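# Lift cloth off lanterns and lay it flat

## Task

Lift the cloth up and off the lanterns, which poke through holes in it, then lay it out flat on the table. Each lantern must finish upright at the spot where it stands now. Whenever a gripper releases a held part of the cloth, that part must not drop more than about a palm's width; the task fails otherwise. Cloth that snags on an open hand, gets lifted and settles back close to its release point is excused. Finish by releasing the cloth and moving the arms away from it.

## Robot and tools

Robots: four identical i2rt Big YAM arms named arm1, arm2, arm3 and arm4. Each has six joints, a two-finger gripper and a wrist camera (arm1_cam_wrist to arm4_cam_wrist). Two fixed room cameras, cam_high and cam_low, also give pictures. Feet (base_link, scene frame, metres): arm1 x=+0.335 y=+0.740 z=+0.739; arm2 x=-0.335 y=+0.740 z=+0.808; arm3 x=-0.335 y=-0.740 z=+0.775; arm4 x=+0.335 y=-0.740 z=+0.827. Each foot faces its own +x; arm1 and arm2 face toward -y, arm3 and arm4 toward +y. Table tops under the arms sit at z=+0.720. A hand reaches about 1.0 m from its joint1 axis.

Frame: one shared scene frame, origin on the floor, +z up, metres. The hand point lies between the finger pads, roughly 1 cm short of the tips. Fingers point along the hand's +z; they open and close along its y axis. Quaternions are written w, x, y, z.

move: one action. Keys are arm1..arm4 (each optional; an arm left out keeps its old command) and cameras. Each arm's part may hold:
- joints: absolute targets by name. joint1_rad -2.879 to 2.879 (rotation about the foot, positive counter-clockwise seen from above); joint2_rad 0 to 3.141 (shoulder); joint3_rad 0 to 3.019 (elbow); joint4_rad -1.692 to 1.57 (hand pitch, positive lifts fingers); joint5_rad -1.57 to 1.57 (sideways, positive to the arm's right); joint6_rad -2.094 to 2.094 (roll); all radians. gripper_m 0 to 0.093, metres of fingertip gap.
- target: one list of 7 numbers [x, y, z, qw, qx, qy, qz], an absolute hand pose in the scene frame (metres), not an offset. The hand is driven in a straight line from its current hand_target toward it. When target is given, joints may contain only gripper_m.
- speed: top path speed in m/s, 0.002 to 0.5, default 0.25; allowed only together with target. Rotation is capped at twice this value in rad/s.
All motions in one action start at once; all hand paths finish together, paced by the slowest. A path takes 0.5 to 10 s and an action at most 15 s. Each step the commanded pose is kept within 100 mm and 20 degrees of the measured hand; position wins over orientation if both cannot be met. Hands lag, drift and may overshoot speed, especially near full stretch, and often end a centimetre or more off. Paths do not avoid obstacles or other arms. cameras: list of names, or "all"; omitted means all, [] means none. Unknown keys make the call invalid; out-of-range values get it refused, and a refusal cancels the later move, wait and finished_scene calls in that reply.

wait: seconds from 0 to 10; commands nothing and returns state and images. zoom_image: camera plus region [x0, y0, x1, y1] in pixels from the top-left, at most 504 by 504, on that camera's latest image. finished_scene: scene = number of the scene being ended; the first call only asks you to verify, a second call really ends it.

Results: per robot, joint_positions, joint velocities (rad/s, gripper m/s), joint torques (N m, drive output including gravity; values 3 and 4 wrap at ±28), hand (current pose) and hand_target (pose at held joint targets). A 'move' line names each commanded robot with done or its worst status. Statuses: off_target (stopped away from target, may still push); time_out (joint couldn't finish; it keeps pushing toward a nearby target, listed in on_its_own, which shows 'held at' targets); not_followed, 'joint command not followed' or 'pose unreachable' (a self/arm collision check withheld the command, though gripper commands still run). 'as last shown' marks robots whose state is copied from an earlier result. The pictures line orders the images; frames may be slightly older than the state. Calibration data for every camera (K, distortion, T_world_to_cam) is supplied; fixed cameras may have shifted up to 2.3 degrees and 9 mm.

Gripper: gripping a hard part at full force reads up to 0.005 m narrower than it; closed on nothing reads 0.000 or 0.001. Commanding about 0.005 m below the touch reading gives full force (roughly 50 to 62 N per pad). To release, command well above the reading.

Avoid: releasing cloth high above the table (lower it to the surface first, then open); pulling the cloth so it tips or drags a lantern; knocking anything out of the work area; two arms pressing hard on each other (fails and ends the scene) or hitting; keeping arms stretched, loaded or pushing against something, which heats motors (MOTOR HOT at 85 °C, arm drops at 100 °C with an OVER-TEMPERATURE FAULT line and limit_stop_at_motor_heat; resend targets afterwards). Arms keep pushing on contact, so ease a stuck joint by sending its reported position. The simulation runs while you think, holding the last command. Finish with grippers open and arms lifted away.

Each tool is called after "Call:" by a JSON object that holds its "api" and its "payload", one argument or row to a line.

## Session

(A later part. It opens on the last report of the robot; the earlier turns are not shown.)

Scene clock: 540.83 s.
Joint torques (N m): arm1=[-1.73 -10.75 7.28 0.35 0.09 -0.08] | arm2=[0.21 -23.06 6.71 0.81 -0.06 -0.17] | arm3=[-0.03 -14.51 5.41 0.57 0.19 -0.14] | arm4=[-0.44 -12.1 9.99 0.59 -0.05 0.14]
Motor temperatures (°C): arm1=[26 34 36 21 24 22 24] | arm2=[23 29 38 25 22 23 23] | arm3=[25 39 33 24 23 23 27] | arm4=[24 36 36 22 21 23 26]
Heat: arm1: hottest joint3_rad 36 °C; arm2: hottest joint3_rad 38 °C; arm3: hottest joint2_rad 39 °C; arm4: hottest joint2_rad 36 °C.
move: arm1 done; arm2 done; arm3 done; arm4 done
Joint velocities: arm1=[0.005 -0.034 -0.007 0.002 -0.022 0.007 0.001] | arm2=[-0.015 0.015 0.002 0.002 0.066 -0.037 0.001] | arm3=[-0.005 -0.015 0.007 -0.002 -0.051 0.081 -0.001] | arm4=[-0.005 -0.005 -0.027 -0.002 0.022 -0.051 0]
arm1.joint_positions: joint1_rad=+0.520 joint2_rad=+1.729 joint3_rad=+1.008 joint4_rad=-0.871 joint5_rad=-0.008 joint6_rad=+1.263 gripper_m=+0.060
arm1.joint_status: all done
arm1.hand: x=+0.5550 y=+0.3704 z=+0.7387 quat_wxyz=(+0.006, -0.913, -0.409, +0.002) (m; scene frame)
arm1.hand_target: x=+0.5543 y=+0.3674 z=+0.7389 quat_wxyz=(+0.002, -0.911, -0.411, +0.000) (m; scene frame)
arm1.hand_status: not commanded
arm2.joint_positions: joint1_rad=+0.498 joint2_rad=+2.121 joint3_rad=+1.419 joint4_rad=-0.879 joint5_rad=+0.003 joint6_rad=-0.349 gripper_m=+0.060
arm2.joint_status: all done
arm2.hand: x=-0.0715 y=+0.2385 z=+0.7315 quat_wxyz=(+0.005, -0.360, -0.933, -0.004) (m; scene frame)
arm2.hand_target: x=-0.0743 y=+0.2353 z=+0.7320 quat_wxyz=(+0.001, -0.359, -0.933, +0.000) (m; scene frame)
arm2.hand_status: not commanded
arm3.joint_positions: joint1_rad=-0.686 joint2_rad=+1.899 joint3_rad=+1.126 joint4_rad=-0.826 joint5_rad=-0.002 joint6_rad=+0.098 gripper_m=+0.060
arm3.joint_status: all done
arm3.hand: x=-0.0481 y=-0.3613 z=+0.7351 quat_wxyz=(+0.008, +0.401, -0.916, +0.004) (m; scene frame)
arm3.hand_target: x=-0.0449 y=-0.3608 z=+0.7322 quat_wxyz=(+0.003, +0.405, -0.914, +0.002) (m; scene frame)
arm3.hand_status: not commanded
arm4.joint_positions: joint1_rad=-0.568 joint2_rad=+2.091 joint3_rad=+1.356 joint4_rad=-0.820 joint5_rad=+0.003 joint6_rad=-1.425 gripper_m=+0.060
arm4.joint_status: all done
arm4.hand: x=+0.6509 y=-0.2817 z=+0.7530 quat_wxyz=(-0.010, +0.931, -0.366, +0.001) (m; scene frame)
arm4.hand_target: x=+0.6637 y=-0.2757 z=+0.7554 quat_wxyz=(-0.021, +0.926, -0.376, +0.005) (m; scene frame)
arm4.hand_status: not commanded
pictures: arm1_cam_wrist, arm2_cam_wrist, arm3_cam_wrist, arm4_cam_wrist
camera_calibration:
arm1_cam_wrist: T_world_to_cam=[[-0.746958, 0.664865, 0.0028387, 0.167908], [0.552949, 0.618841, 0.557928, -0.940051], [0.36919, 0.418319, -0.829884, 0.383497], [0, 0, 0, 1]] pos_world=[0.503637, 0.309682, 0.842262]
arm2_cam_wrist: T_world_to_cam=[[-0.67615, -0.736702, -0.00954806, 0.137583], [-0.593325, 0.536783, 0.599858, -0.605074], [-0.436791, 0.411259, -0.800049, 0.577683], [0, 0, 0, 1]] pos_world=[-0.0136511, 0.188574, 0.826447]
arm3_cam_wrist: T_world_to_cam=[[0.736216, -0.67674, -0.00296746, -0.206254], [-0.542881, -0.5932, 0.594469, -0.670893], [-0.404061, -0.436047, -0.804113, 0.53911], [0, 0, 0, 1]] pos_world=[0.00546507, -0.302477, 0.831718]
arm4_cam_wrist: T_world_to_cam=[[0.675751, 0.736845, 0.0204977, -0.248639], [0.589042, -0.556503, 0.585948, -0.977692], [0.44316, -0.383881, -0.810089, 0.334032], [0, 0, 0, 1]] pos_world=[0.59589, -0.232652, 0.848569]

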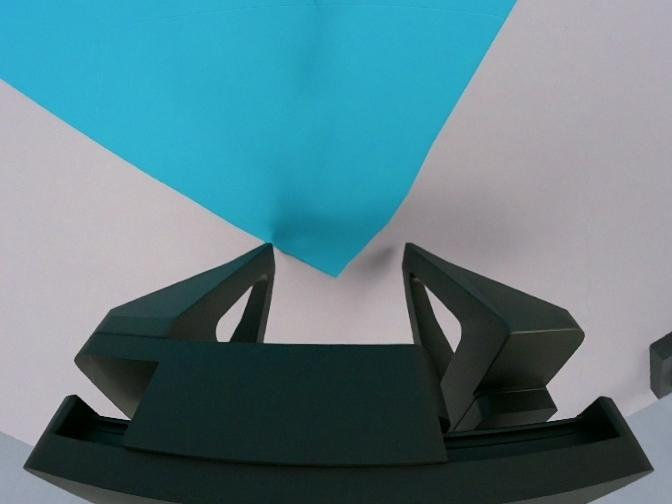

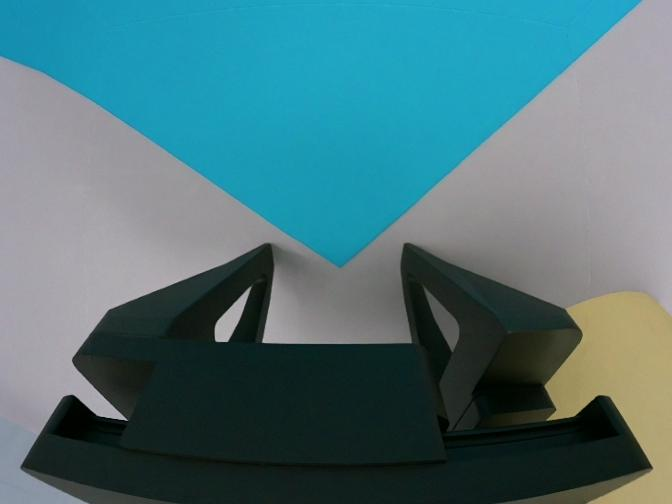

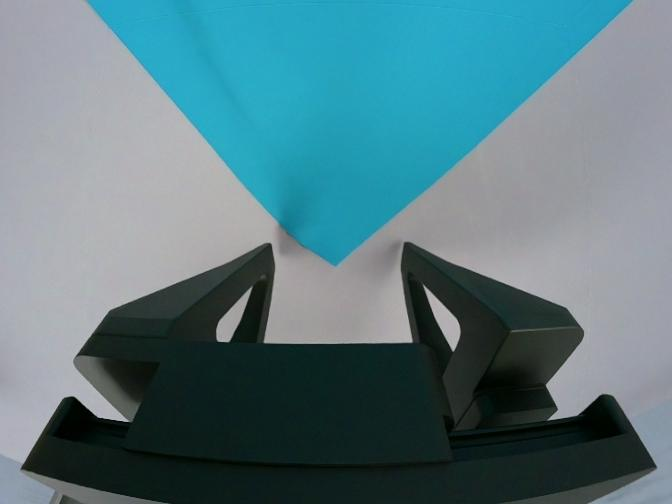

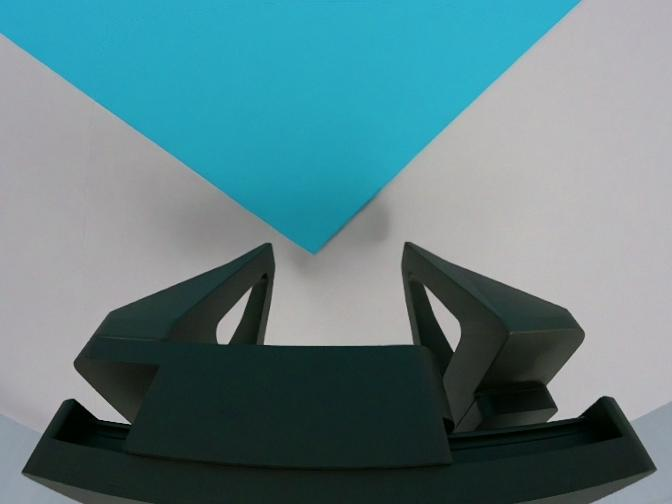

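Call:
{"api": "move", "payload": {
  "arm4": {"joints": {"joint2_rad": 2.113, "joint3_rad": 1.33, "joint4_rad": -0.789}},
  "cameras": ["arm4_cam_wrist"]
}}

Scene clock: 567.20 s.
Joint torques (N m): arm1=[-1.9 -10.4 7.28 0.39 0.09 -0.06] | arm2=[0.09 -23.18 6.74 0.87 -0.07 -0.18] | arm3=[-0.21 -14.39 5.39 0.62 0.19 -0.15] | arm4=[-0.56 -11.4 7.28 0.65 -0.04 0.14]
Motor temperatures (°C): arm1=[26 32 36 21 24 22 24] | arm2=[23 29 35 25 22 23 23] | arm3=[25 37 33 24 23 23 27] | arm4=[24 34 35 22 21 23 25]
Heat: arm1: hottest joint3_rad 36 °C; arm2: hottest joint3_rad 35 °C; arm3: hottest joint2_rad 37 °C; arm4: hottest joint3_rad 35 °C.
move: arm4 done
Joint velocities: arm1=[0.005 -0.015 -0.007 -0.002 -0.037 0.022 0] | arm2=[-0.005 -0.005 0.007 -0.002 -0.051 -0.022 -0.001] | arm3=[-0.015 0.005 0.002 -0.012 -0.051 -0.022 0.001] | arm4=[0.005 -0.005 -0.007 -0.007 0.022 0.037 -0.001]
arm1.joint_positions: joint1_rad=+0.520 joint2_rad=+1.729 joint3_rad=+1.008 joint4_rad=-0.871 joint5_rad=-0.008 joint6_rad=+1.263 gripper_m=+0.060
arm1.joint_status: not commanded
arm1.hand: x=+0.5550 y=+0.3704 z=+0.7387 quat_wxyz=(+0.006, -0.913, -0.409, +0.002) (m; scene frame)
arm1.hand_target: x=+0.5543 y=+0.3674 z=+0.7389 quat_wxyz=(+0.002, -0.911, -0.411, +0.000) (m; scene frame)
arm1.hand_status: not commanded
arm2.joint_positions: joint1_rad=+0.498 joint2_rad=+2.121 joint3_rad=+1.419 joint4_rad=-0.879 joint5_rad=+0.003 joint6_rad=-0.349 gripper_m=+0.060
arm2.joint_status: not commanded
arm2.hand: x=-0.0715 y=+0.2385 z=+0.7315 quat_wxyz=(+0.005, -0.360, -0.933, -0.004) (m; scene frame)
arm2.hand_target: x=-0.0743 y=+0.2353 z=+0.7320 quat_wxyz=(+0.001, -0.359, -0.933, +0.000) (m; scene frame)
arm2.hand_status: not commanded
arm3.joint_positions: joint1_rad=-0.686 joint2_rad=+1.899 joint3_rad=+1.126 joint4_rad=-0.826 joint5_rad=-0.002 joint6_rad=+0.098 gripper_m=+0.060
arm3.joint_status: not commanded
arm3.hand: x=-0.0481 y=-0.3613 z=+0.7351 quat_wxyz=(+0.008, +0.401, -0.916, +0.004) (m; scene frame)
arm3.hand_target: x=-0.0449 y=-0.3608 z=+0.7322 quat_wxyz=(+0.003, +0.405, -0.914, +0.002) (m; scene frame)
arm3.hand_status: not commanded
arm4.joint_positions: joint1_rad=-0.568 joint2_rad=+2.096 joint3_rad=+1.333 joint4_rad=-0.797 joint5_rad=+0.003 joint6_rad=-1.425 gripper_m=+0.060
arm4.joint_status: all done
arm4.hand: x=+0.6467 y=-0.2876 z=+0.7436 quat_wxyz=(-0.008, +0.931, -0.366, +0.000) (m; scene frame)
arm4.hand_target: x=+0.6506 y=-0.2941 z=+0.7340 quat_wxyz=(-0.002, +0.927, -0.376, +0.000) (m; scene frame)
arm4.hand_status: not commanded
pictures: arm4_cam_wrist
camera_calibration:
arm4_cam_wrist: T_world_to_cam=[[0.67578, 0.736955, 0.0148323, -0.237047], [0.590964, -0.553715, 0.586652, -0.974015], [0.440549, -0.387682, -0.809703, 0.32631], [0, 0, 0, 1]] pos_world=[0.592044, -0.23813, 0.839138]

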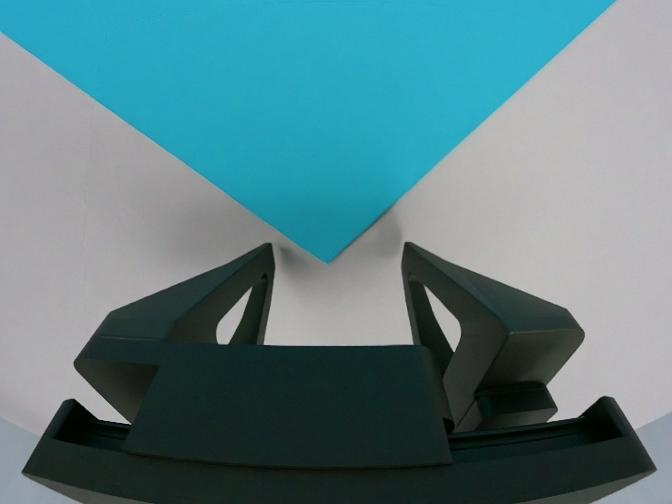

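Call:
{"api": "move", "payload": {
  "arm1": {"joints": {"joint2_rad": 1.8}},
  "arm2": {"joints": {"joint2_rad": 2.188}},
  "arm3": {"joints": {"joint2_rad": 1.968}},
  "arm4": {"joints": {"joint2_rad": 2.168}},
  "cameras": ["arm1_cam_wrist", "arm4_cam_wrist"]
}}

Call:
{"api": "move", "payload": {
  "arm1": {"joints": {"gripper_m": 0.0}},
  "arm2": {"joints": {"gripper_m": 0.0}},
  "arm3": {"joints": {"gripper_m": 0.0}},
  "arm4": {"joints": {"gripper_m": 0.0}},
  "cameras": ["arm1_cam_wrist", "arm2_cam_wrist", "arm3_cam_wrist", "arm4_cam_wrist"]
}}

Scene clock: 573.23 s.
Joint torques (N m): arm1=[-1.79 -7.47 6.98 0.01 0.18 -0.06] | arm2=[-0.09 -17.32 6.75 0.8 -0.24 -0.17] | arm3=[-0.15 -10.75 5.16 0.42 0.26 -0.12] | arm4=[-0.5 -8.53 7.17 0.43 -0.13 0.14]
Motor temperatures (°C): arm1=[26 32 36 21 24 22 23] | arm2=[23 30 34 25 22 23 23] | arm3=[25 37 33 24 23 23 27] | arm4=[24 34 35 22 21 23 25]
Heat: arm1: hottest joint3_rad 36 °C; arm2: hottest joint3_rad 34 °C; arm3: hottest joint2_rad 37 °C; arm4: hottest joint3_rad 35 °C.
move: arm1 done; arm2 done; arm3 done; arm4 done
Joint velocities: arm1=[-0.005 -0.005 -0.012 -0.027 0.022 -0.051 0] | arm2=[0.005 -0.005 0.002 -0.012 0.139 -0.051 -0.001] | arm3=[-0.005 -0.015 -0.012 0.007 0.051 -0.066 0] | arm4=[-0.015 -0.015 0.002 0.007 0.066 0.081 0.001]
arm1.joint_positions: joint1_rad=+0.520 joint2_rad=+1.750 joint3_rad=+1.010 joint4_rad=-0.866 joint5_rad=-0.010 joint6_rad=+1.263 gripper_m=+0.060
arm1.joint_status: all done
arm1.hand: x=+0.5548 y=+0.3709 z=+0.7309 quat_wxyz=(+0.013, -0.913, -0.409, +0.002) (m; scene frame)
arm1.hand_target: x=+0.5488 y=+0.3761 z=+0.7101 quat_wxyz=(+0.037, -0.911, -0.411, +0.004) (m; scene frame)
arm1.hand_status: not commanded
arm2.joint_positions: joint1_rad=+0.498 joint2_rad=+2.127 joint3_rad=+1.419 joint4_rad=-0.877 joint5_rad=+0.008 joint6_rad=-0.349 gripper_m=+0.060
arm2.joint_status: all done
arm2.hand: x=-0.0726 y=+0.2389 z=+0.7281 quat_wxyz=(+0.008, -0.360, -0.933, -0.004) (m; scene frame)
arm2.hand_target: x=-0.0815 y=+0.2494 z=+0.6940 quat_wxyz=(+0.027, -0.359, -0.933, -0.024) (m; scene frame)
arm2.hand_status: not commanded
arm3.joint_positions: joint1_rad=-0.688 joint2_rad=+1.916 joint3_rad=+1.128 joint4_rad=-0.821 joint5_rad=-0.004 joint6_rad=+0.097 gripper_m=+0.060
arm3.joint_status: all done
arm3.hand: x=-0.0482 y=-0.3623 z=+0.7277 quat_wxyz=(+0.013, +0.400, -0.916, +0.005) (m; scene frame)
arm3.hand_target: x=-0.0520 y=-0.3702 z=+0.7036 quat_wxyz=(+0.031, +0.404, -0.914, +0.017) (m; scene frame)
arm3.hand_status: not commanded
arm4.joint_positions: joint1_rad=-0.568 joint2_rad=+2.110 joint3_rad=+1.333 joint4_rad=-0.792 joint5_rad=+0.006 joint6_rad=-1.425 gripper_m=+0.060
arm4.joint_status: all done
arm4.hand: x=+0.6462 y=-0.2890 z=+0.7367 quat_wxyz=(-0.003, +0.931, -0.366, +0.000) (m; scene frame)
arm4.hand_target: x=+0.6429 y=-0.3047 z=+0.7056 quat_wxyz=(+0.025, +0.926, -0.376, -0.006) (m; scene frame)
arm4.hand_status: not commanded
pictures: arm1_cam_wrist, arm4_cam_wrist
camera_calibration:
arm1_cam_wrist: T_world_to_cam=[[-0.746783, 0.664891, 0.015335, 0.158218], [0.556062, 0.611568, 0.562832, -0.938501], [0.364844, 0.42884, -0.826429, 0.372873], [0, 0, 0, 1]] pos_world=[0.503979, 0.308856, 0.833945]
arm4_cam_wrist: T_world_to_cam=[[0.675786, 0.737062, 0.0072184, -0.229879], [0.592542, -0.549053, 0.589436, -0.972135], [0.438414, -0.394056, -0.807783, 0.31852], [0, 0, 0, 1]] pos_world=[0.591735, -0.238804, 0.831966]

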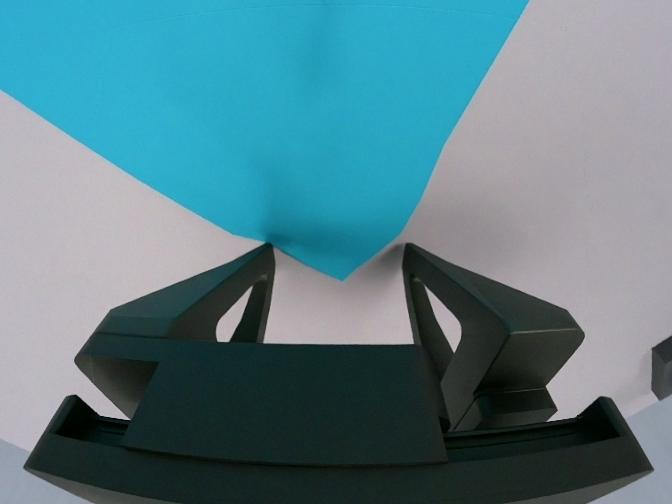

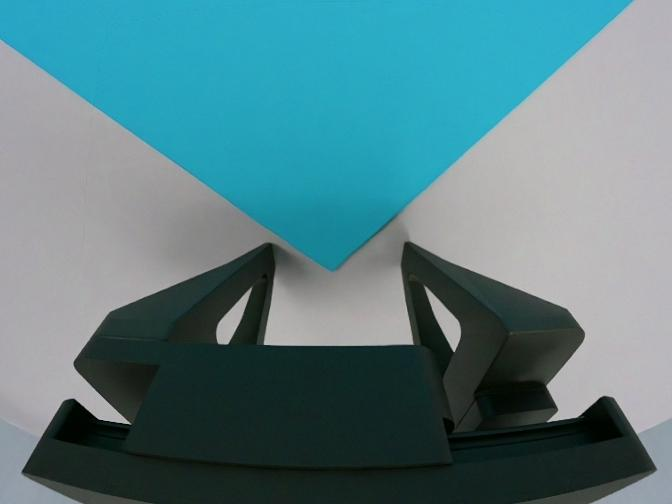

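Scene clock: 573.87 s.
Joint torques (N m): arm1=[-2.02 -7.71 6.97 -0.21 0.28 -0.06] | arm2=[0.67 -17.2 6.71 0.57 -0.27 -0.18] | arm3=[-0.38 -10.75 5.16 0.43 0.36 -0.12] | arm4=[-0.44 -8.59 7.16 0.14 -0.13 0.14]
Motor temperatures (°C): arm1=[26 32 36 21 24 22 24] | arm2=[23 30 34 25 22 23 23] | arm3=[25 37 33 24 23 23 27] | arm4=[24 34 35 22 21 23 25]
Heat: arm1: hottest joint3_rad 36 °C; arm2: hottest joint3_rad 34 °C; arm3: hottest joint2_rad 37 °C; arm4: hottest joint3_rad 35 °C.
move: arm1 done; arm2 done; arm3 done; arm4 done
Joint velocities: arm1=[-0.005 -0.024 0.002 0.002 -0.037 0.037 0] | arm2=[-0.015 0.005 -0.017 0.002 -0.022 0.022 0] | arm3=[0.005 -0.005 0.007 0.007 -0.022 0.022 0] | arm4=[0.005 -0.005 -0.007 -0.007 0.007 -0.022 0]
arm1.joint_positions: joint1_rad=+0.520 joint2_rad=+1.753 joint3_rad=+1.010 joint4_rad=-0.859 joint5_rad=-0.012 joint6_rad=+1.263 gripper_m=+0.001
arm1.joint_status: all done
arm1.hand: x=+0.5558 y=+0.3699 z=+0.7296 quat_wxyz=(+0.011, -0.913, -0.409, +0.001) (m; scene frame)
arm1.hand_target: x=+0.5488 y=+0.3761 z=+0.7102 quat_wxyz=(+0.037, -0.911, -0.411, +0.004) (m; scene frame)
arm1.hand_status: not commanded
arm2.joint_positions: joint1_rad=+0.491 joint2_rad=+2.127 joint3_rad=+1.419 joint4_rad=-0.873 joint5_rad=+0.009 joint6_rad=-0.349 gripper_m=+0.000
arm2.joint_status: all done
arm2.hand: x=-0.0760 y=+0.2361 z=+0.7279 quat_wxyz=(+0.007, -0.363, -0.932, -0.002) (m; scene frame)
arm2.hand_target: x=-0.0814 y=+0.2496 z=+0.6940 quat_wxyz=(+0.027, -0.359, -0.933, -0.024) (m; scene frame)
arm2.hand_status: not commanded
arm3.joint_positions: joint1_rad=-0.682 joint2_rad=+1.916 joint3_rad=+1.128 joint4_rad=-0.821 joint5_rad=-0.007 joint6_rad=+0.097 gripper_m=+0.001
arm3.joint_status: all done
arm3.hand: x=-0.0507 y=-0.3601 z=+0.7277 quat_wxyz=(+0.013, +0.403, -0.915, +0.004) (m; scene frame)
arm3.hand_target: x=-0.0520 y=-0.3703 z=+0.7036 quat_wxyz=(+0.031, +0.404, -0.914, +0.018) (m; scene frame)
arm3.hand_status: not commanded
arm4.joint_positions: joint1_rad=-0.568 joint2_rad=+2.111 joint3_rad=+1.334 joint4_rad=-0.785 joint5_rad=+0.006 joint6_rad=-1.425 gripper_m=+0.001
arm4.joint_status: all done
arm4.hand: x=+0.6472 y=-0.2875 z=+0.7364 quat_wxyz=(-0.007, +0.931, -0.366, +0.001) (m; scene frame)
arm4.hand_target: x=+0.6429 y=-0.3046 z=+0.7056 quat_wxyz=(+0.025, +0.926, -0.376, -0.006) (m; scene frame)
arm4.hand_status: not commanded
pictures: arm1_cam_wrist, arm2_cam_wrist, arm3_cam_wrist, arm4_cam_wrist
camera_calibration:
arm1_cam_wrist: T_world_to_cam=[[-0.747086, 0.664641, 0.0107551, 0.163226], [0.553696, 0.613263, 0.56332, -0.937359], [0.367809, 0.426803, -0.826169, 0.3708], [0, 0, 0, 1]] pos_world=[0.504572, 0.308102, 0.832621]
arm2_cam_wrist: T_world_to_cam=[[-0.681453, -0.731849, -0.00440476, 0.127463], [-0.586181, 0.542192, 0.602012, -0.606618], [-0.438194, 0.412825, -0.798475, 0.57224], [0, 0, 0, 1]] pos_world=[-0.017976, 0.185952, 0.822672]
arm3_cam_wrist: T_world_to_cam=[[0.739947, -0.672629, -0.00695288, -0.198941], [-0.533621, -0.593256, 0.60274, -0.672751], [-0.409546, -0.442286, -0.797907, 0.525617], [0, 0, 0, 1]] pos_world=[0.00347613, -0.300455, 0.823505]
arm4_cam_wrist: T_world_to_cam=[[0.67578, 0.73697, 0.0140176, -0.236697], [0.590224, -0.552413, 0.588621, -0.970623], [0.44154, -0.389505, -0.808287, 0.31809], [0, 0, 0, 1]] pos_world=[0.59239, -0.237849, 0.831755]

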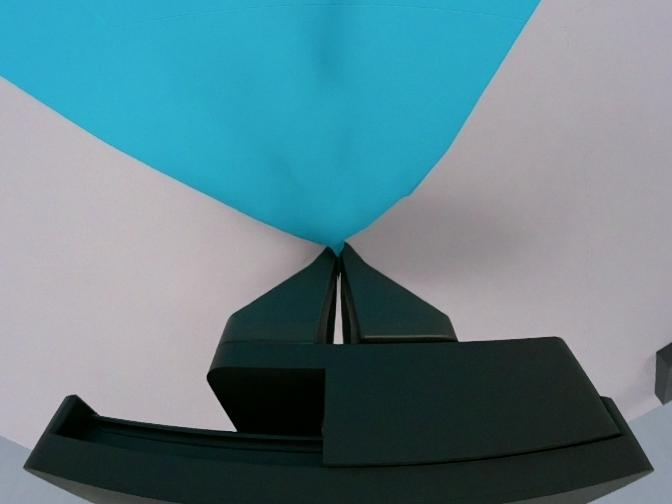

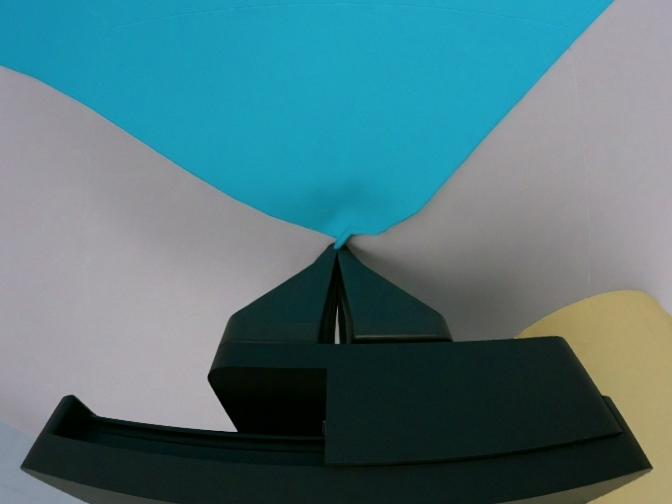

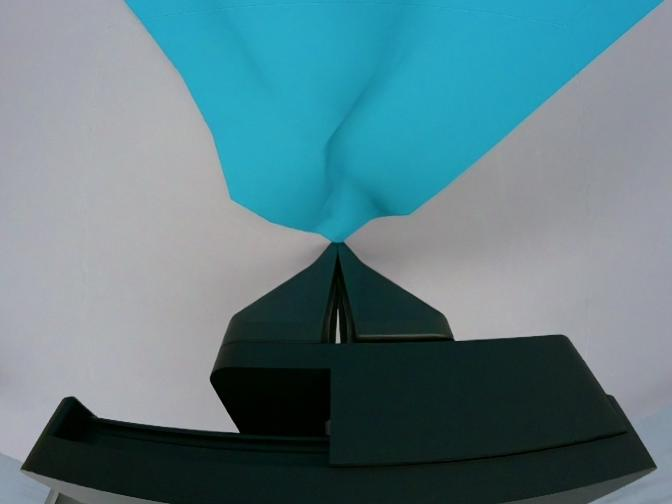

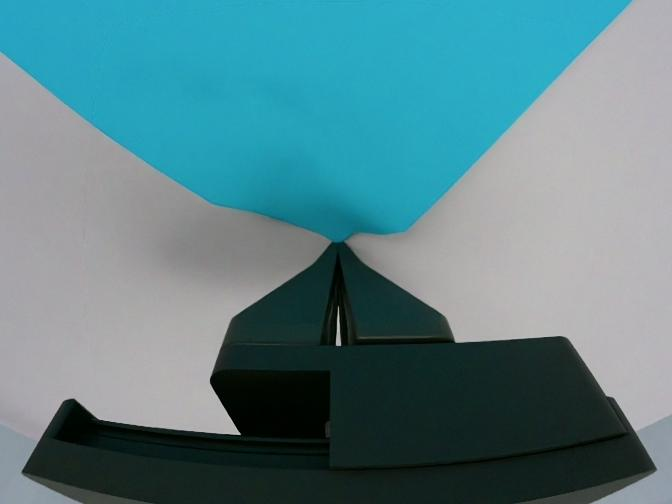

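Call:
{"api": "move", "payload": {
  "arm1": {"target": [0.5568, 0.3695, 0.775, 0, 0.9114, 0.4115, 0], "speed": 0.12},
  "arm2": {"target": [-0.077, 0.2375, 0.775, 0, 0.3535, 0.9354, 0], "speed": 0.12},
  "arm3": {"target": [-0.0517, -0.3611, 0.765, 0, 0.4115, -0.9114, 0], "speed": 0.12},
  "arm4": {"target": [0.6482, -0.2885, 0.772, 0, 0.9354, -0.3535, 0], "speed": 0.12},
  "cameras": ["arm2_cam_wrist"]
}}

Scene clock: 588.53 s.
Joint torques (N m): arm1=[-1.32 -10.75 10.21 -0.36 0.29 -0.01] | arm2=[0.5 -22.42 7.65 -0.12 -0.2 -0.18] | arm3=[0.38 -16.32 5.78 -0.4 0.22 -0.15] | arm4=[0.38 -11.99 9.62 -0.08 -0.11 -0.07]
Motor temperatures (°C): arm1=[26 32 35 21 24 22 24] | arm2=[23 30 33 25 22 23 23] | arm3=[25 36 32 24 24 23 28] | arm4=[24 34 33 22 21 23 26]
Heat: arm1: hottest joint3_rad 35 °C; arm2: hottest joint3_rad 33 °C; arm3: hottest joint2_rad 36 °C; arm4: hottest joint2_rad 34 °C.
move: arm1 off_target; arm2 done; arm3 done; arm4 done
Joint velocities: arm1=[-0.015 0.015 -0.017 0.002 0.037 0.022 -0.001] | arm2=[-0.005 -0.015 -0.002 0.012 -0.081 0.095 0.001] | arm3=[-0.015 0.005 0.002 -0.002 0.007 -0.081 0] | arm4=[-0.005 -0.015 -0.002 0.007 -0.037 -0.007 0]
arm1.joint_positions: joint1_rad=+0.520 joint2_rad=+1.673 joint3_rad=+1.010 joint4_rad=-0.947 joint5_rad=-0.012 joint6_rad=+1.263 gripper_m=+0.001
arm1.joint_status: not commanded
arm1.hand: x=+0.5501 y=+0.3802 z=+0.7627 quat_wxyz=(+0.015, -0.912, -0.409, +0.001) (m; scene frame)
arm1.hand_target: x=+0.5568 y=+0.3695 z=+0.7751 quat_wxyz=(+0.000, -0.911, -0.412, +0.000) (m; scene frame)
arm1.hand_status: off_target (0.018 m and 1.8 deg from the pose sent, 0.045 m and 1.3 deg at the start)
arm2.joint_positions: joint1_rad=+0.491 joint2_rad=+2.045 joint3_rad=+1.419 joint4_rad=-0.935 joint5_rad=+0.006 joint6_rad=-0.362 gripper_m=+0.000
arm2.joint_status: not commanded
arm2.hand: x=-0.0756 y=+0.2362 z=+0.7729 quat_wxyz=(-0.001, -0.358, -0.934, +0.003) (m; scene frame)
arm2.hand_target: x=-0.0767 y=+0.2371 z=+0.7749 quat_wxyz=(+0.000, -0.354, -0.935, +0.000) (m; scene frame)
arm2.hand_status: done (0.003 m and 0.6 deg from the pose sent, 0.047 m and 1.5 deg at the start)
arm3.joint_positions: joint1_rad=-0.682 joint2_rad=+1.853 joint3_rad=+1.124 joint4_rad=-0.862 joint5_rad=-0.004 joint6_rad=+0.094 gripper_m=+0.001
arm3.joint_status: not commanded
arm3.hand: x=-0.0515 y=-0.3619 z=+0.7552 quat_wxyz=(+0.005, +0.405, -0.914, +0.001) (m; scene frame)
arm3.hand_target: x=-0.0515 y=-0.3609 z=+0.7645 quat_wxyz=(+0.000, +0.412, -0.911, +0.000) (m; scene frame)
arm3.hand_status: done (0.010 m and 1.0 deg from the pose sent, 0.037 m and 1.9 deg at the start)
arm4.joint_positions: joint1_rad=-0.568 joint2_rad=+2.048 joint3_rad=+1.334 joint4_rad=-0.867 joint5_rad=+0.006 joint6_rad=-1.439 gripper_m=+0.001
arm4.joint_status: not commanded
arm4.hand: x=+0.6432 y=-0.2938 z=+0.7692 quat_wxyz=(+0.003, +0.933, -0.359, -0.001) (m; scene frame)
arm4.hand_target: x=+0.6481 y=-0.2887 z=+0.7723 quat_wxyz=(+0.000, +0.935, -0.354, +0.000) (m; scene frame)
arm4.hand_status: done (0.008 m and 0.8 deg from the pose sent, 0.036 m and 1.7 deg at the start)
pictures: arm2_cam_wrist
camera_calibration:
arm2_cam_wrist: T_world_to_cam=[[-0.671923, -0.740621, -0.000411913, 0.127685], [-0.600334, 0.544322, 0.585929, -0.622572], [-0.433727, 0.393946, -0.810362, 0.622296], [0, 0, 0, 1]] pos_world=[-0.0180503, 0.188295, 0.869121]

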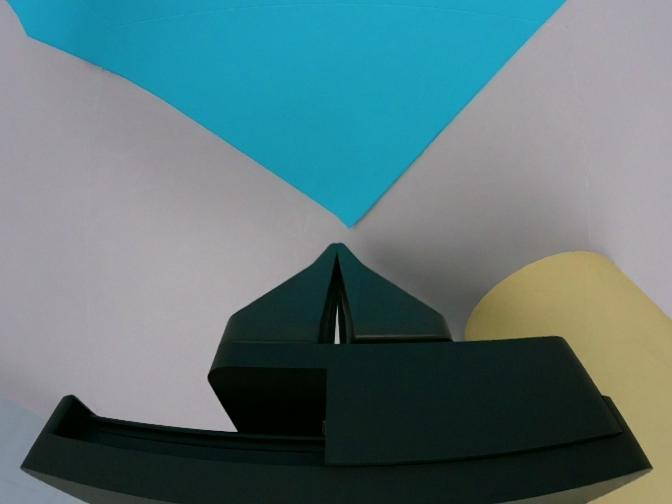

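Call:
{"api": "move", "payload": {
  "arm2": {"joints": {"gripper_m": 0.06, "joint2_rad": 2.137, "joint3_rad": 1.508, "joint4_rad": -0.883}},
  "cameras": ["arm1_cam_wrist", "arm2_cam_wrist", "arm3_cam_wrist", "arm4_cam_wrist"]
}}

Scene clock: 597.20 s.
Joint torques (N m): arm1=[-1.38 -11.05 10.02 -0.47 0.26 0] | arm2=[0.5 -23.82 11 0.76 -0.17 -0.18] | arm3=[0.26 -16.26 5.79 -0.4 0.23 -0.13] | arm4=[0.38 -11.99 9.61 -0.09 -0.11 -0.08]
Motor temperatures (°C): arm1=[26 32 36 21 24 22 25] | arm2=[23 29 33 25 22 23 23] | arm3=[25 37 32 24 23 23 28] | arm4=[24 34 34 22 21 23 26]
Heat: arm1: hottest joint3_rad 36 °C; arm2: hottest joint3_rad 33 °C; arm3: hottest joint2_rad 37 °C; arm4: hottest joint2_rad 34 °C.
move: arm2 done
Joint velocities: arm1=[-0.015 -0.005 -0.012 -0.012 -0.037 -0.022 -0.001] | arm2=[-0.005 -0.005 -0.007 -0.007 -0.051 -0.037 0.001] | arm3=[0.005 0.005 0.002 -0.002 0.022 -0.007 -0.001] | arm4=[-0.005 -0.005 -0.012 0.017 -0.051 -0.037 0]
arm1.joint_positions: joint1_rad=+0.520 joint2_rad=+1.673 joint3_rad=+1.010 joint4_rad=-0.947 joint5_rad=-0.012 joint6_rad=+1.263 gripper_m=+0.001
arm1.joint_status: not commanded
arm1.hand: x=+0.5501 y=+0.3802 z=+0.7627 quat_wxyz=(+0.015, -0.912, -0.409, +0.001) (m; scene frame)
arm1.hand_target: x=+0.5568 y=+0.3695 z=+0.7751 quat_wxyz=(+0.000, -0.911, -0.412, +0.000) (m; scene frame)
arm1.hand_status: not commanded
arm2.joint_positions: joint1_rad=+0.491 joint2_rad=+2.145 joint3_rad=+1.462 joint4_rad=-0.894 joint5_rad=+0.006 joint6_rad=-0.362 gripper_m=+0.060
arm2.joint_status: all done
arm2.hand: x=-0.0697 y=+0.2251 z=+0.7309 quat_wxyz=(+0.004, -0.357, -0.934, -0.002) (m; scene frame)
arm2.hand_target: x=-0.0583 y=+0.2015 z=+0.7495 quat_wxyz=(-0.021, -0.353, -0.935, +0.019) (m; scene frame)
arm2.hand_status: not commanded
arm3.joint_positions: joint1_rad=-0.682 joint2_rad=+1.853 joint3_rad=+1.124 joint4_rad=-0.862 joint5_rad=-0.004 joint6_rad=+0.093 gripper_m=+0.001
arm3.joint_status: not commanded
arm3.hand: x=-0.0515 y=-0.3619 z=+0.7552 quat_wxyz=(+0.005, +0.405, -0.914, +0.001) (m; scene frame)
arm3.hand_target: x=-0.0515 y=-0.3609 z=+0.7645 quat_wxyz=(+0.000, +0.412, -0.911, +0.000) (m; scene frame)
arm3.hand_status: not commanded
arm4.joint_positions: joint1_rad=-0.568 joint2_rad=+2.048 joint3_rad=+1.334 joint4_rad=-0.867 joint5_rad=+0.006 joint6_rad=-1.439 gripper_m=+0.001
arm4.joint_status: not commanded
arm4.hand: x=+0.6432 y=-0.2938 z=+0.7692 quat_wxyz=(+0.003, +0.933, -0.359, -0.001) (m; scene frame)
arm4.hand_target: x=+0.6481 y=-0.2887 z=+0.7723 quat_wxyz=(+0.000, +0.935, -0.354, +0.000) (m; scene frame)
arm4.hand_status: not commanded
pictures: arm1_cam_wrist, arm2_cam_wrist, arm3_cam_wrist, arm4_cam_wrist
camera_calibration:
arm1_cam_wrist: T_world_to_cam=[[-0.746967, 0.664607, 0.018385, 0.145882], [0.556053, 0.609324, 0.565269, -0.960506], [0.364479, 0.43246, -0.824702, 0.394431], [0, 0, 0, 1]] pos_world=[0.499299, 0.317729, 0.86555]
arm2_cam_wrist: T_world_to_cam=[[-0.671348, -0.741122, -0.0054722, 0.127248], [-0.596824, 0.536228, 0.596876, -0.594356], [-0.439423, 0.403977, -0.802315, 0.586679], [0, 0, 0, 1]] pos_world=[-0.0114977, 0.176012, 0.826155]
arm3_cam_wrist: T_world_to_cam=[[0.742127, -0.670236, -0.00558846, -0.199472], [-0.539458, -0.602228, 0.588478, -0.683619], [-0.397785, -0.433711, -0.808494, 0.558199], [0, 0, 0, 1]] pos_world=[0.00129271, -0.303291, 0.852481]
arm4_cam_wrist: T_world_to_cam=[[0.664971, 0.746848, -0.00562218, -0.204866], [0.604771, -0.534022, 0.590824, -0.996641], [0.438253, -0.396281, -0.806781, 0.342893], [0, 0, 0, 1]] pos_world=[0.588695, -0.243342, 0.864327]

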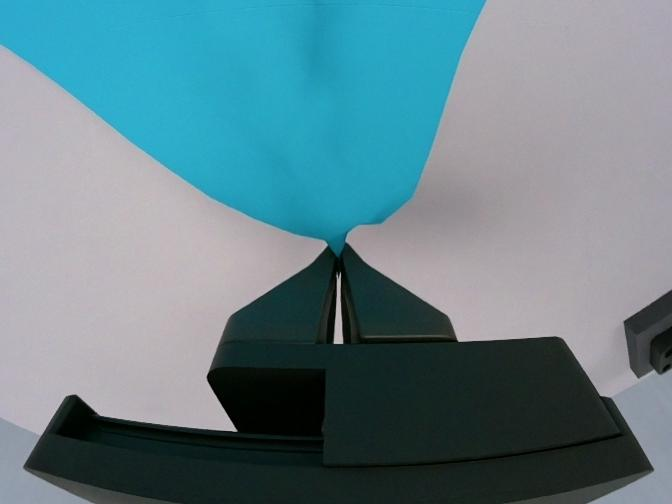

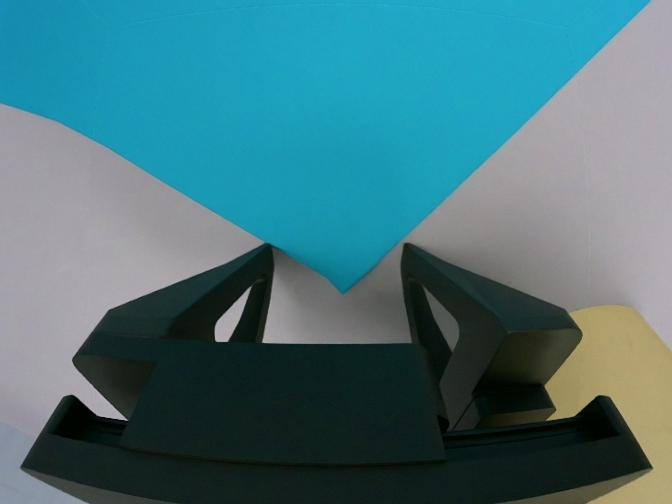

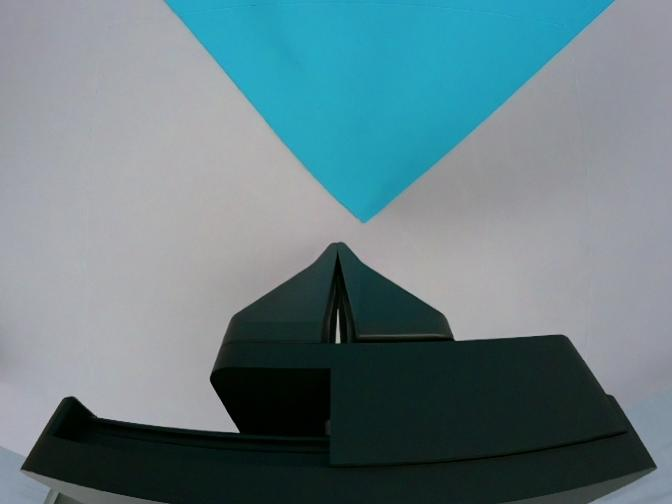

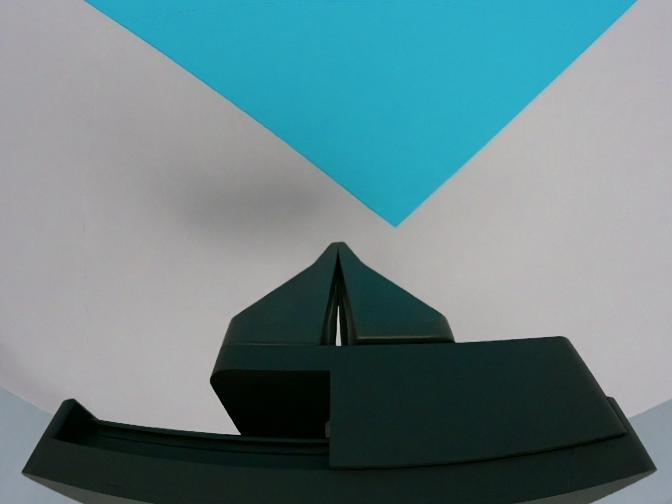

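Call:
{"api": "move", "payload": {
  "arm3": {"joints": {"gripper_m": 0.06, "joint1_rad": -0.718, "joint2_rad": 1.95, "joint3_rad": 1.248, "joint4_rad": -0.822}},
  "arm4": {"joints": {"gripper_m": 0.06, "joint1_rad": -0.538, "joint2_rad": 2.164, "joint3_rad": 1.497, "joint4_rad": -0.862}},
  "cameras": ["arm3_cam_wrist", "arm4_cam_wrist"]
}}

Scene clock: 623.80 s.
Joint torques (N m): arm1=[-0.91 -11.05 10 -0.46 0.28 0] | arm2=[0.5 -24.06 10.96 0.76 -0.17 -0.18] | arm3=[0.21 -16.03 8.25 0.49 0.2 -0.13] | arm4=[1.55 -13.1 11.11 0.43 -0.11 -0.07]
Motor temperatures (°C): arm1=[26 33 37 21 24 22 25] | arm2=[23 32 36 25 22 23 23] | arm3=[25 37 31 24 23 23 28] | arm4=[24 35 34 22 21 23 26]
Heat: arm1: hottest joint3_rad 37 °C; arm2: hottest joint3_rad 36 °C; arm3: hottest joint2_rad 37 °C; arm4: hottest joint2_rad 35 °C.
move: arm3 done; arm4 done
Joint velocities: arm1=[0.015 -0.005 -0.017 0.002 0.037 -0.037 -0.001] | arm2=[-0.005 0.005 0.022 -0.002 0.037 0.007 0] | arm3=[-0.005 -0.005 0.002 -0.002 0.007 0.037 0] | arm4=[-0.005 -0.024 -0.012 -0.017 -0.051 0.007 0]
arm1: as last shown
arm2.joint_positions: joint1_rad=+0.491 joint2_rad=+2.145 joint3_rad=+1.462 joint4_rad=-0.894 joint5_rad=+0.006 joint6_rad=-0.362 gripper_m=+0.060
arm2.joint_status: not commanded
arm2.hand: x=-0.0697 y=+0.2251 z=+0.7309 quat_wxyz=(+0.004, -0.357, -0.934, -0.002) (m; scene frame)
arm2.hand_target: x=-0.0583 y=+0.2015 z=+0.7495 quat_wxyz=(-0.021, -0.353, -0.935, +0.019) (m; scene frame)
arm2.hand_status: not commanded
arm3.joint_positions: joint1_rad=-0.719 joint2_rad=+1.950 joint3_rad=+1.210 joint4_rad=-0.832 joint5_rad=-0.003 joint6_rad=+0.093 gripper_m=+0.060
arm3.joint_status: all done
arm3.hand: x=-0.0156 y=-0.3456 z=+0.7345 quat_wxyz=(-0.004, +0.388, -0.922, -0.003) (m; scene frame)
arm3.hand_target: x=-0.0025 y=-0.3290 z=+0.7457 quat_wxyz=(-0.025, +0.394, -0.919, -0.014) (m; scene frame)
arm3.hand_status: not commanded
arm4.joint_positions: joint1_rad=-0.551 joint2_rad=+2.157 joint3_rad=+1.461 joint4_rad=-0.865 joint5_rad=+0.006 joint6_rad=-1.440 gripper_m=+0.060
arm4.joint_status: all done
arm4.hand: x=+0.6583 y=-0.2539 z=+0.7476 quat_wxyz=(-0.007, +0.937, -0.350, +0.001) (m; scene frame)
arm4.hand_target: x=+0.6612 y=-0.2360 z=+0.7543 quat_wxyz=(-0.022, +0.941, -0.339, +0.005) (m; scene frame)
arm4.hand_status: not commanded
pictures: arm3_cam_wrist, arm4_cam_wrist
camera_calibration:
arm3_cam_wrist: T_world_to_cam=[[0.717183, -0.69685, -0.00699934, -0.223839], [-0.568413, -0.59075, 0.572643, -0.627101], [-0.403181, -0.406711, -0.819775, 0.580335], [0, 0, 0, 1]] pos_world=[0.0380608, -0.290414, 0.833283]
arm4_cam_wrist: T_world_to_cam=[[0.651527, 0.758478, 0.0149426, -0.248422], [0.607389, -0.533341, 0.58875, -0.971737], [0.454524, -0.37451, -0.808177, 0.330563], [0, 0, 0, 1]] pos_world=[0.601827, -0.206045, 0.842975]

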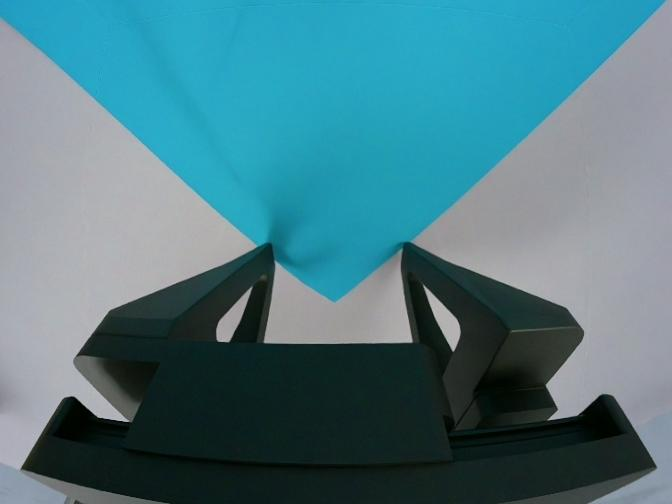

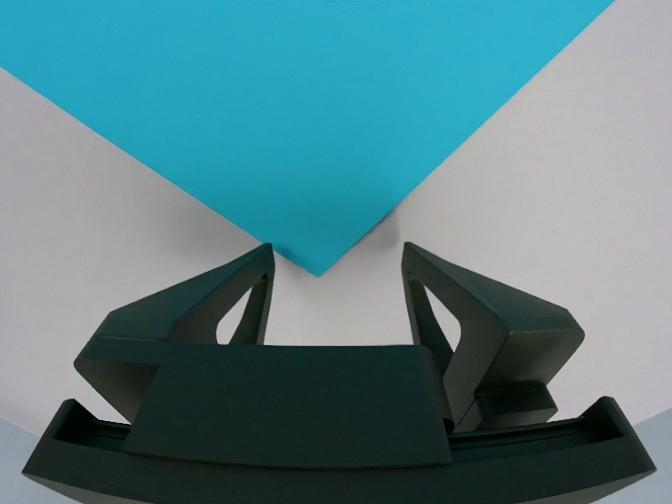

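Call:
{"api": "move", "payload": {
  "arm4": {"joints": {"joint3_rad": 1.44, "joint4_rad": -0.85}},
  "cameras": []
}}

Call:
{"api": "move", "payload": {
  "arm2": {"joints": {"joint2_rad": 2.21}},
  "arm3": {"joints": {"joint2_rad": 2.02}},
  "arm4": {"joints": {"joint2_rad": 2.225}},
  "cameras": ["arm2_cam_wrist", "arm4_cam_wrist"]
}}

Call:
{"api": "move", "payload": {
  "arm2": {"joints": {"gripper_m": 0.0}},
  "arm3": {"joints": {"gripper_m": 0.0}},
  "arm4": {"joints": {"gripper_m": 0.0}},
  "cameras": ["arm2_cam_wrist", "arm3_cam_wrist", "arm4_cam_wrist"]
}}

Scene clock: 635.43 s.
Joint torques (N m): arm1=[-1.2 -10.64 10 -0.35 0.29 -0.02] | arm2=[0.5 -24.18 10.97 0.76 -0.18 -0.17] | arm3=[0.09 -16.03 8.27 0.5 0.2 -0.13] | arm4=[1.61 -13.1 7.56 0.57 -0.11 -0.07]
Motor temperatures (°C): arm1=[26 33 37 21 24 22 25] | arm2=[23 33 36 25 22 23 23] | arm3=[25 38 33 24 23 23 27] | arm4=[24 35 35 22 21 23 26]
Heat: arm1: hottest joint3_rad 37 °C; arm2: hottest joint3_rad 36 °C; arm3: hottest joint2_rad 38 °C; arm4: hottest joint2_rad 35 °C.
move: arm4 done
Joint velocities: arm1=[-0.005 0.015 0.002 -0.002 -0.051 -0.022 0] | arm2=[-0.015 -0.015 0.002 -0.007 -0.081 0.051 0] | arm3=[-0.005 -0.005 -0.007 0.007 -0.022 0.037 0.001] | arm4=[-0.005 0.005 -0.007 0.002 0.007 -0.022 0]
arm1, arm2: as last shown
arm3.joint_positions: joint1_rad=-0.719 joint2_rad=+1.950 joint3_rad=+1.210 joint4_rad=-0.832 joint5_rad=-0.003 joint6_rad=+0.093 gripper_m=+0.060
arm3.joint_status: not commanded
arm3.hand: x=-0.0156 y=-0.3456 z=+0.7345 quat_wxyz=(-0.004, +0.388, -0.922, -0.003) (m; scene frame)
arm3.hand_target: x=-0.0025 y=-0.3290 z=+0.7457 quat_wxyz=(-0.025, +0.394, -0.919, -0.014) (m; scene frame)
arm3.hand_status: not commanded
arm4.joint_positions: joint1_rad=-0.551 joint2_rad=+2.157 joint3_rad=+1.443 joint4_rad=-0.857 joint5_rad=+0.006 joint6_rad=-1.440 gripper_m=+0.060
arm4.joint_status: all done
arm4.hand: x=+0.6545 y=-0.2595 z=+0.7424 quat_wxyz=(-0.002, +0.937, -0.350, +0.000) (m; scene frame)
arm4.hand_target: x=+0.6478 y=-0.2567 z=+0.7374 quat_wxyz=(-0.001, +0.941, -0.339, +0.000) (m; scene frame)
arm4.hand_status: not commanded
pictures: none
No camera images: "cameras" was empty.

Scene clock: 636.07 s.
Joint torques (N m): arm1=[-0.91 -10.87 10.21 -0.28 0.28 -0.01] | arm2=[0.5 -18.2 10.35 0.77 -0.23 -0.18] | arm3=[0.03 -12.16 7.02 0.46 0.27 -0.11] | arm4=[1.61 -9.29 7.56 0.43 -0.16 -0.04]
Motor temperatures (°C): arm1=[26 33 37 21 24 22 25] | arm2=[23 33 36 25 22 23 23] | arm3=[25 38 33 24 23 23 27] | arm4=[24 35 35 22 21 23 26]
Heat: arm1: hottest joint3_rad 37 °C; arm2: hottest joint3_rad 36 °C; arm3: hottest joint2_rad 38 °C; arm4: hottest joint2_rad 35 °C.
move: arm2 done; arm3 done; arm4 done
Joint velocities: arm1=[-0.015 0.024 0.007 -0.012 0.022 -0.022 0] | arm2=[0.005 -0.005 0.012 -0.012 -0.007 -0.007 0.001] | arm3=[0.005 -0.015 -0.032 -0.007 -0.022 -0.007 0] | arm4=[-0.005 -0.015 0.002 -0.012 -0.022 -0.007 0]
arm1: as last shown
arm2.joint_positions: joint1_rad=+0.491 joint2_rad=+2.153 joint3_rad=+1.469 joint4_rad=-0.894 joint5_rad=+0.007 joint6_rad=-0.362 gripper_m=+0.060
arm2.joint_status: all done
arm2.hand: x=-0.0689 y=+0.2233 z=+0.7286 quat_wxyz=(+0.005, -0.357, -0.934, -0.002) (m; scene frame)
arm2.hand_target: x=-0.0652 y=+0.2151 z=+0.7075 quat_wxyz=(+0.006, -0.353, -0.935, -0.006) (m; scene frame)
arm2.hand_status: not commanded
arm3.joint_positions: joint1_rad=-0.719 joint2_rad=+1.971 joint3_rad=+1.228 joint4_rad=-0.832 joint5_rad=-0.005 joint6_rad=+0.092 gripper_m=+0.060
arm3.joint_status: all done
arm3.hand: x=-0.0127 y=-0.3415 z=+0.7293 quat_wxyz=(-0.002, +0.389, -0.921, -0.003) (m; scene frame)
arm3.hand_target: x=-0.0103 y=-0.3387 z=+0.7107 quat_wxyz=(+0.005, +0.394, -0.919, +0.002) (m; scene frame)
arm3.hand_status: not commanded
arm4.joint_positions: joint1_rad=-0.551 joint2_rad=+2.166 joint3_rad=+1.443 joint4_rad=-0.854 joint5_rad=+0.007 joint6_rad=-1.442 gripper_m=+0.060
arm4.joint_status: all done
arm4.hand: x=+0.6541 y=-0.2606 z=+0.7375 quat_wxyz=(+0.000, +0.937, -0.349, +0.000) (m; scene frame)
arm4.hand_target: x=+0.6398 y=-0.2687 z=+0.7042 quat_wxyz=(+0.029, +0.941, -0.338, -0.006) (m; scene frame)
arm4.hand_status: not commanded
pictures: arm2_cam_wrist, arm4_cam_wrist
camera_calibration:
arm2_cam_wrist: T_world_to_cam=[[-0.671347, -0.741126, -0.00502387, 0.126141], [-0.596214, 0.536028, 0.597664, -0.592081], [-0.440252, 0.404235, -0.801731, 0.58528], [0, 0, 0, 1]] pos_world=[-0.0106522, 0.174267, 0.823736]
arm4_cam_wrist: T_world_to_cam=[[0.649772, 0.760129, -0.0000099545, -0.227833], [0.612864, -0.523879, 0.591564, -0.969984], [0.44966, -0.384388, -0.806258, 0.320971], [0, 0, 0, 1]] pos_world=[0.59818, -0.211594, 0.832591]

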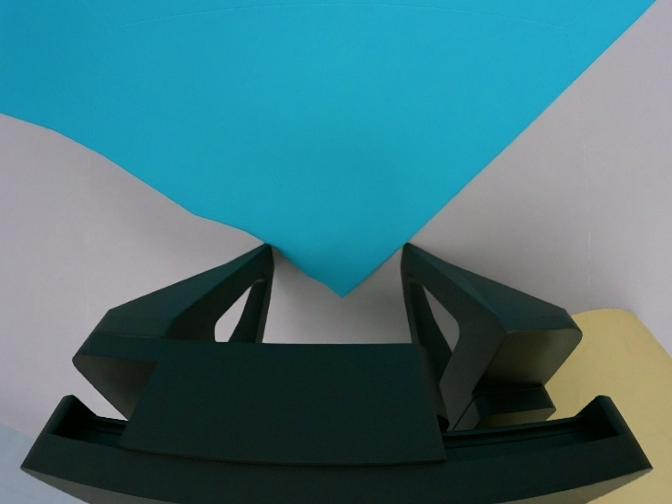

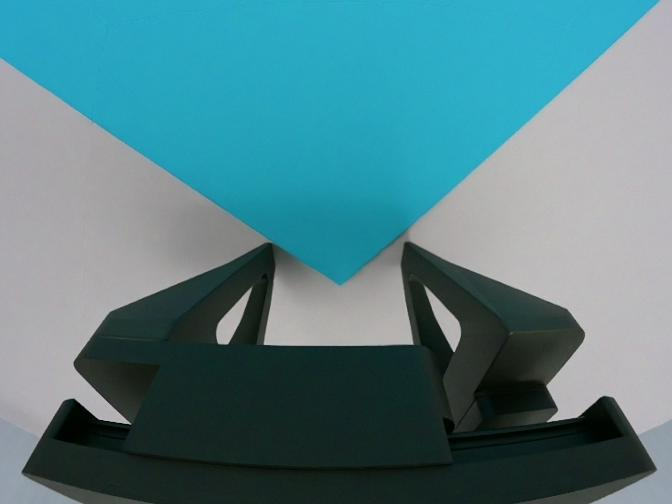

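Scene clock: 636.73 s.
Joint torques (N m): arm1=[-0.97 -10.75 10.04 -0.4 0.27 0.01] | arm2=[0.73 -18.78 9.47 0.77 -0.27 -0.18] | arm3=[0.09 -12.22 6.75 0.47 0.2 -0.11] | arm4=[1.67 -9.41 7.57 0.16 -0.16 -0.05]
Motor temperatures (°C): arm1=[26 33 37 21 24 22 25] | arm2=[23 33 36 25 22 23 23] | arm3=[25 38 33 24 23 23 27] | arm4=[24 35 35 22 21 23 26]
Heat: arm1: hottest joint3_rad 37 °C; arm2: hottest joint3_rad 36 °C; arm3: hottest joint2_rad 38 °C; arm4: hottest joint2_rad 35 °C.
move: arm2 done; arm3 done; arm4 done
Joint velocities: arm1=[-0.005 -0.005 -0.017 -0.007 0.007 -0.007 0.001] | arm2=[-0.005 0.005 -0.007 -0.007 0.051 -0.007 0] | arm3=[0.005 0.005 -0.007 0.017 0.022 0.051 -0.002] | arm4=[0.015 0.005 0.017 -0.002 -0.051 0.022 0]
arm1: as last shown
arm2.joint_positions: joint1_rad=+0.488 joint2_rad=+2.159 joint3_rad=+1.482 joint4_rad=-0.894 joint5_rad=+0.008 joint6_rad=-0.363 gripper_m=+0.001
arm2.joint_status: all done
arm2.hand: x=-0.0686 y=+0.2184 z=+0.7285 quat_wxyz=(+0.003, -0.358, -0.934, +0.001) (m; scene frame)
arm2.hand_target: x=-0.0652 y=+0.2150 z=+0.7075 quat_wxyz=(+0.006, -0.354, -0.935, -0.006) (m; scene frame)
arm2.hand_status: not commanded
arm3.joint_positions: joint1_rad=-0.717 joint2_rad=+1.971 joint3_rad=+1.232 joint4_rad=-0.832 joint5_rad=-0.003 joint6_rad=+0.091 gripper_m=+0.003
arm3.joint_status: all done
arm3.hand: x=-0.0117 y=-0.3396 z=+0.7305 quat_wxyz=(-0.004, +0.390, -0.921, -0.004) (m; scene frame)
arm3.hand_target: x=-0.0101 y=-0.3387 z=+0.7108 quat_wxyz=(+0.005, +0.394, -0.919, +0.002) (m; scene frame)
arm3.hand_status: not commanded
arm4.joint_positions: joint1_rad=-0.551 joint2_rad=+2.166 joint3_rad=+1.443 joint4_rad=-0.846 joint5_rad=+0.007 joint6_rad=-1.442 gripper_m=+0.001
arm4.joint_status: all done
arm4.hand: x=+0.6551 y=-0.2591 z=+0.7371 quat_wxyz=(-0.003, +0.937, -0.349, +0.001) (m; scene frame)
arm4.hand_target: x=+0.6398 y=-0.2686 z=+0.7042 quat_wxyz=(+0.029, +0.941, -0.338, -0.006) (m; scene frame)
arm4.hand_status: not commanded
pictures: arm2_cam_wrist, arm3_cam_wrist, arm4_cam_wrist
camera_calibration:
arm2_cam_wrist: T_world_to_cam=[[-0.673324, -0.739345, -0.00194944, 0.119917], [-0.595723, 0.540962, 0.593695, -0.587332], [-0.437891, 0.400911, -0.804688, 0.590447], [0, 0, 0, 1]] pos_world=[-0.0105925, 0.169668, 0.824055]
arm3_cam_wrist: T_world_to_cam=[[0.719575, -0.694379, -0.00703052, -0.221558], [-0.566673, -0.593027, 0.572015, -0.619369], [-0.401364, -0.407623, -0.820213, 0.581125], [0, 0, 0, 1]] pos_world=[0.04169, -0.284268, 0.829377]
arm4_cam_wrist: T_world_to_cam=[[0.649795, 0.760076, 0.00718395, -0.234952], [0.610471, -0.527481, 0.590838, -0.968386], [0.452871, -0.379538, -0.806759, 0.320286], [0, 0, 0, 1]] pos_world=[0.598794, -0.210663, 0.832241]

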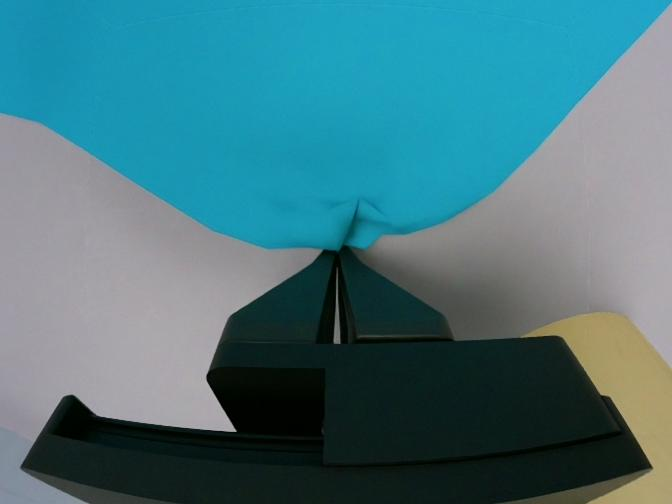

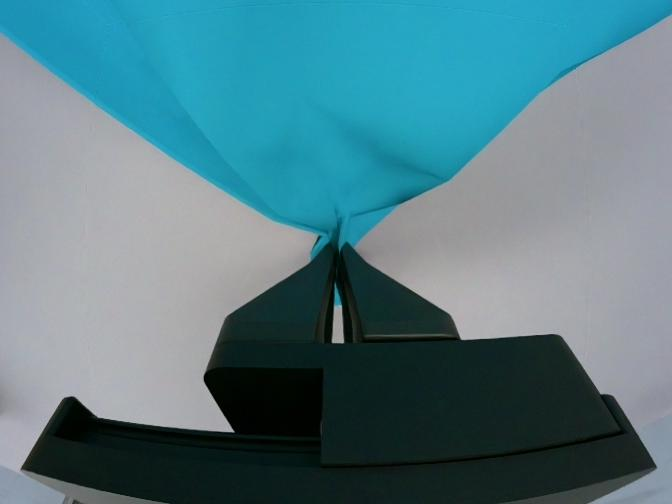

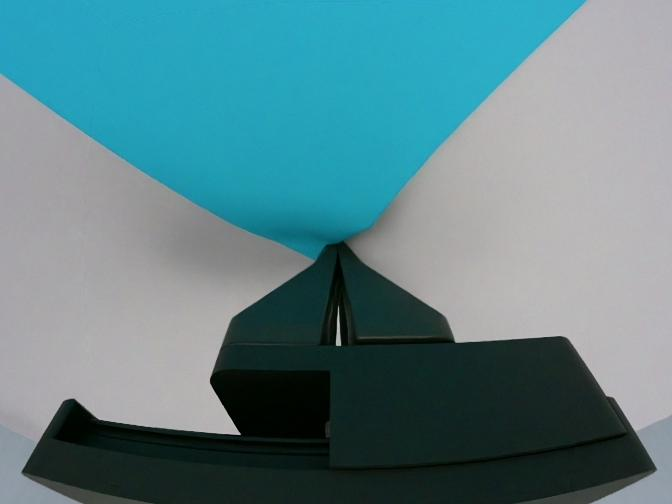

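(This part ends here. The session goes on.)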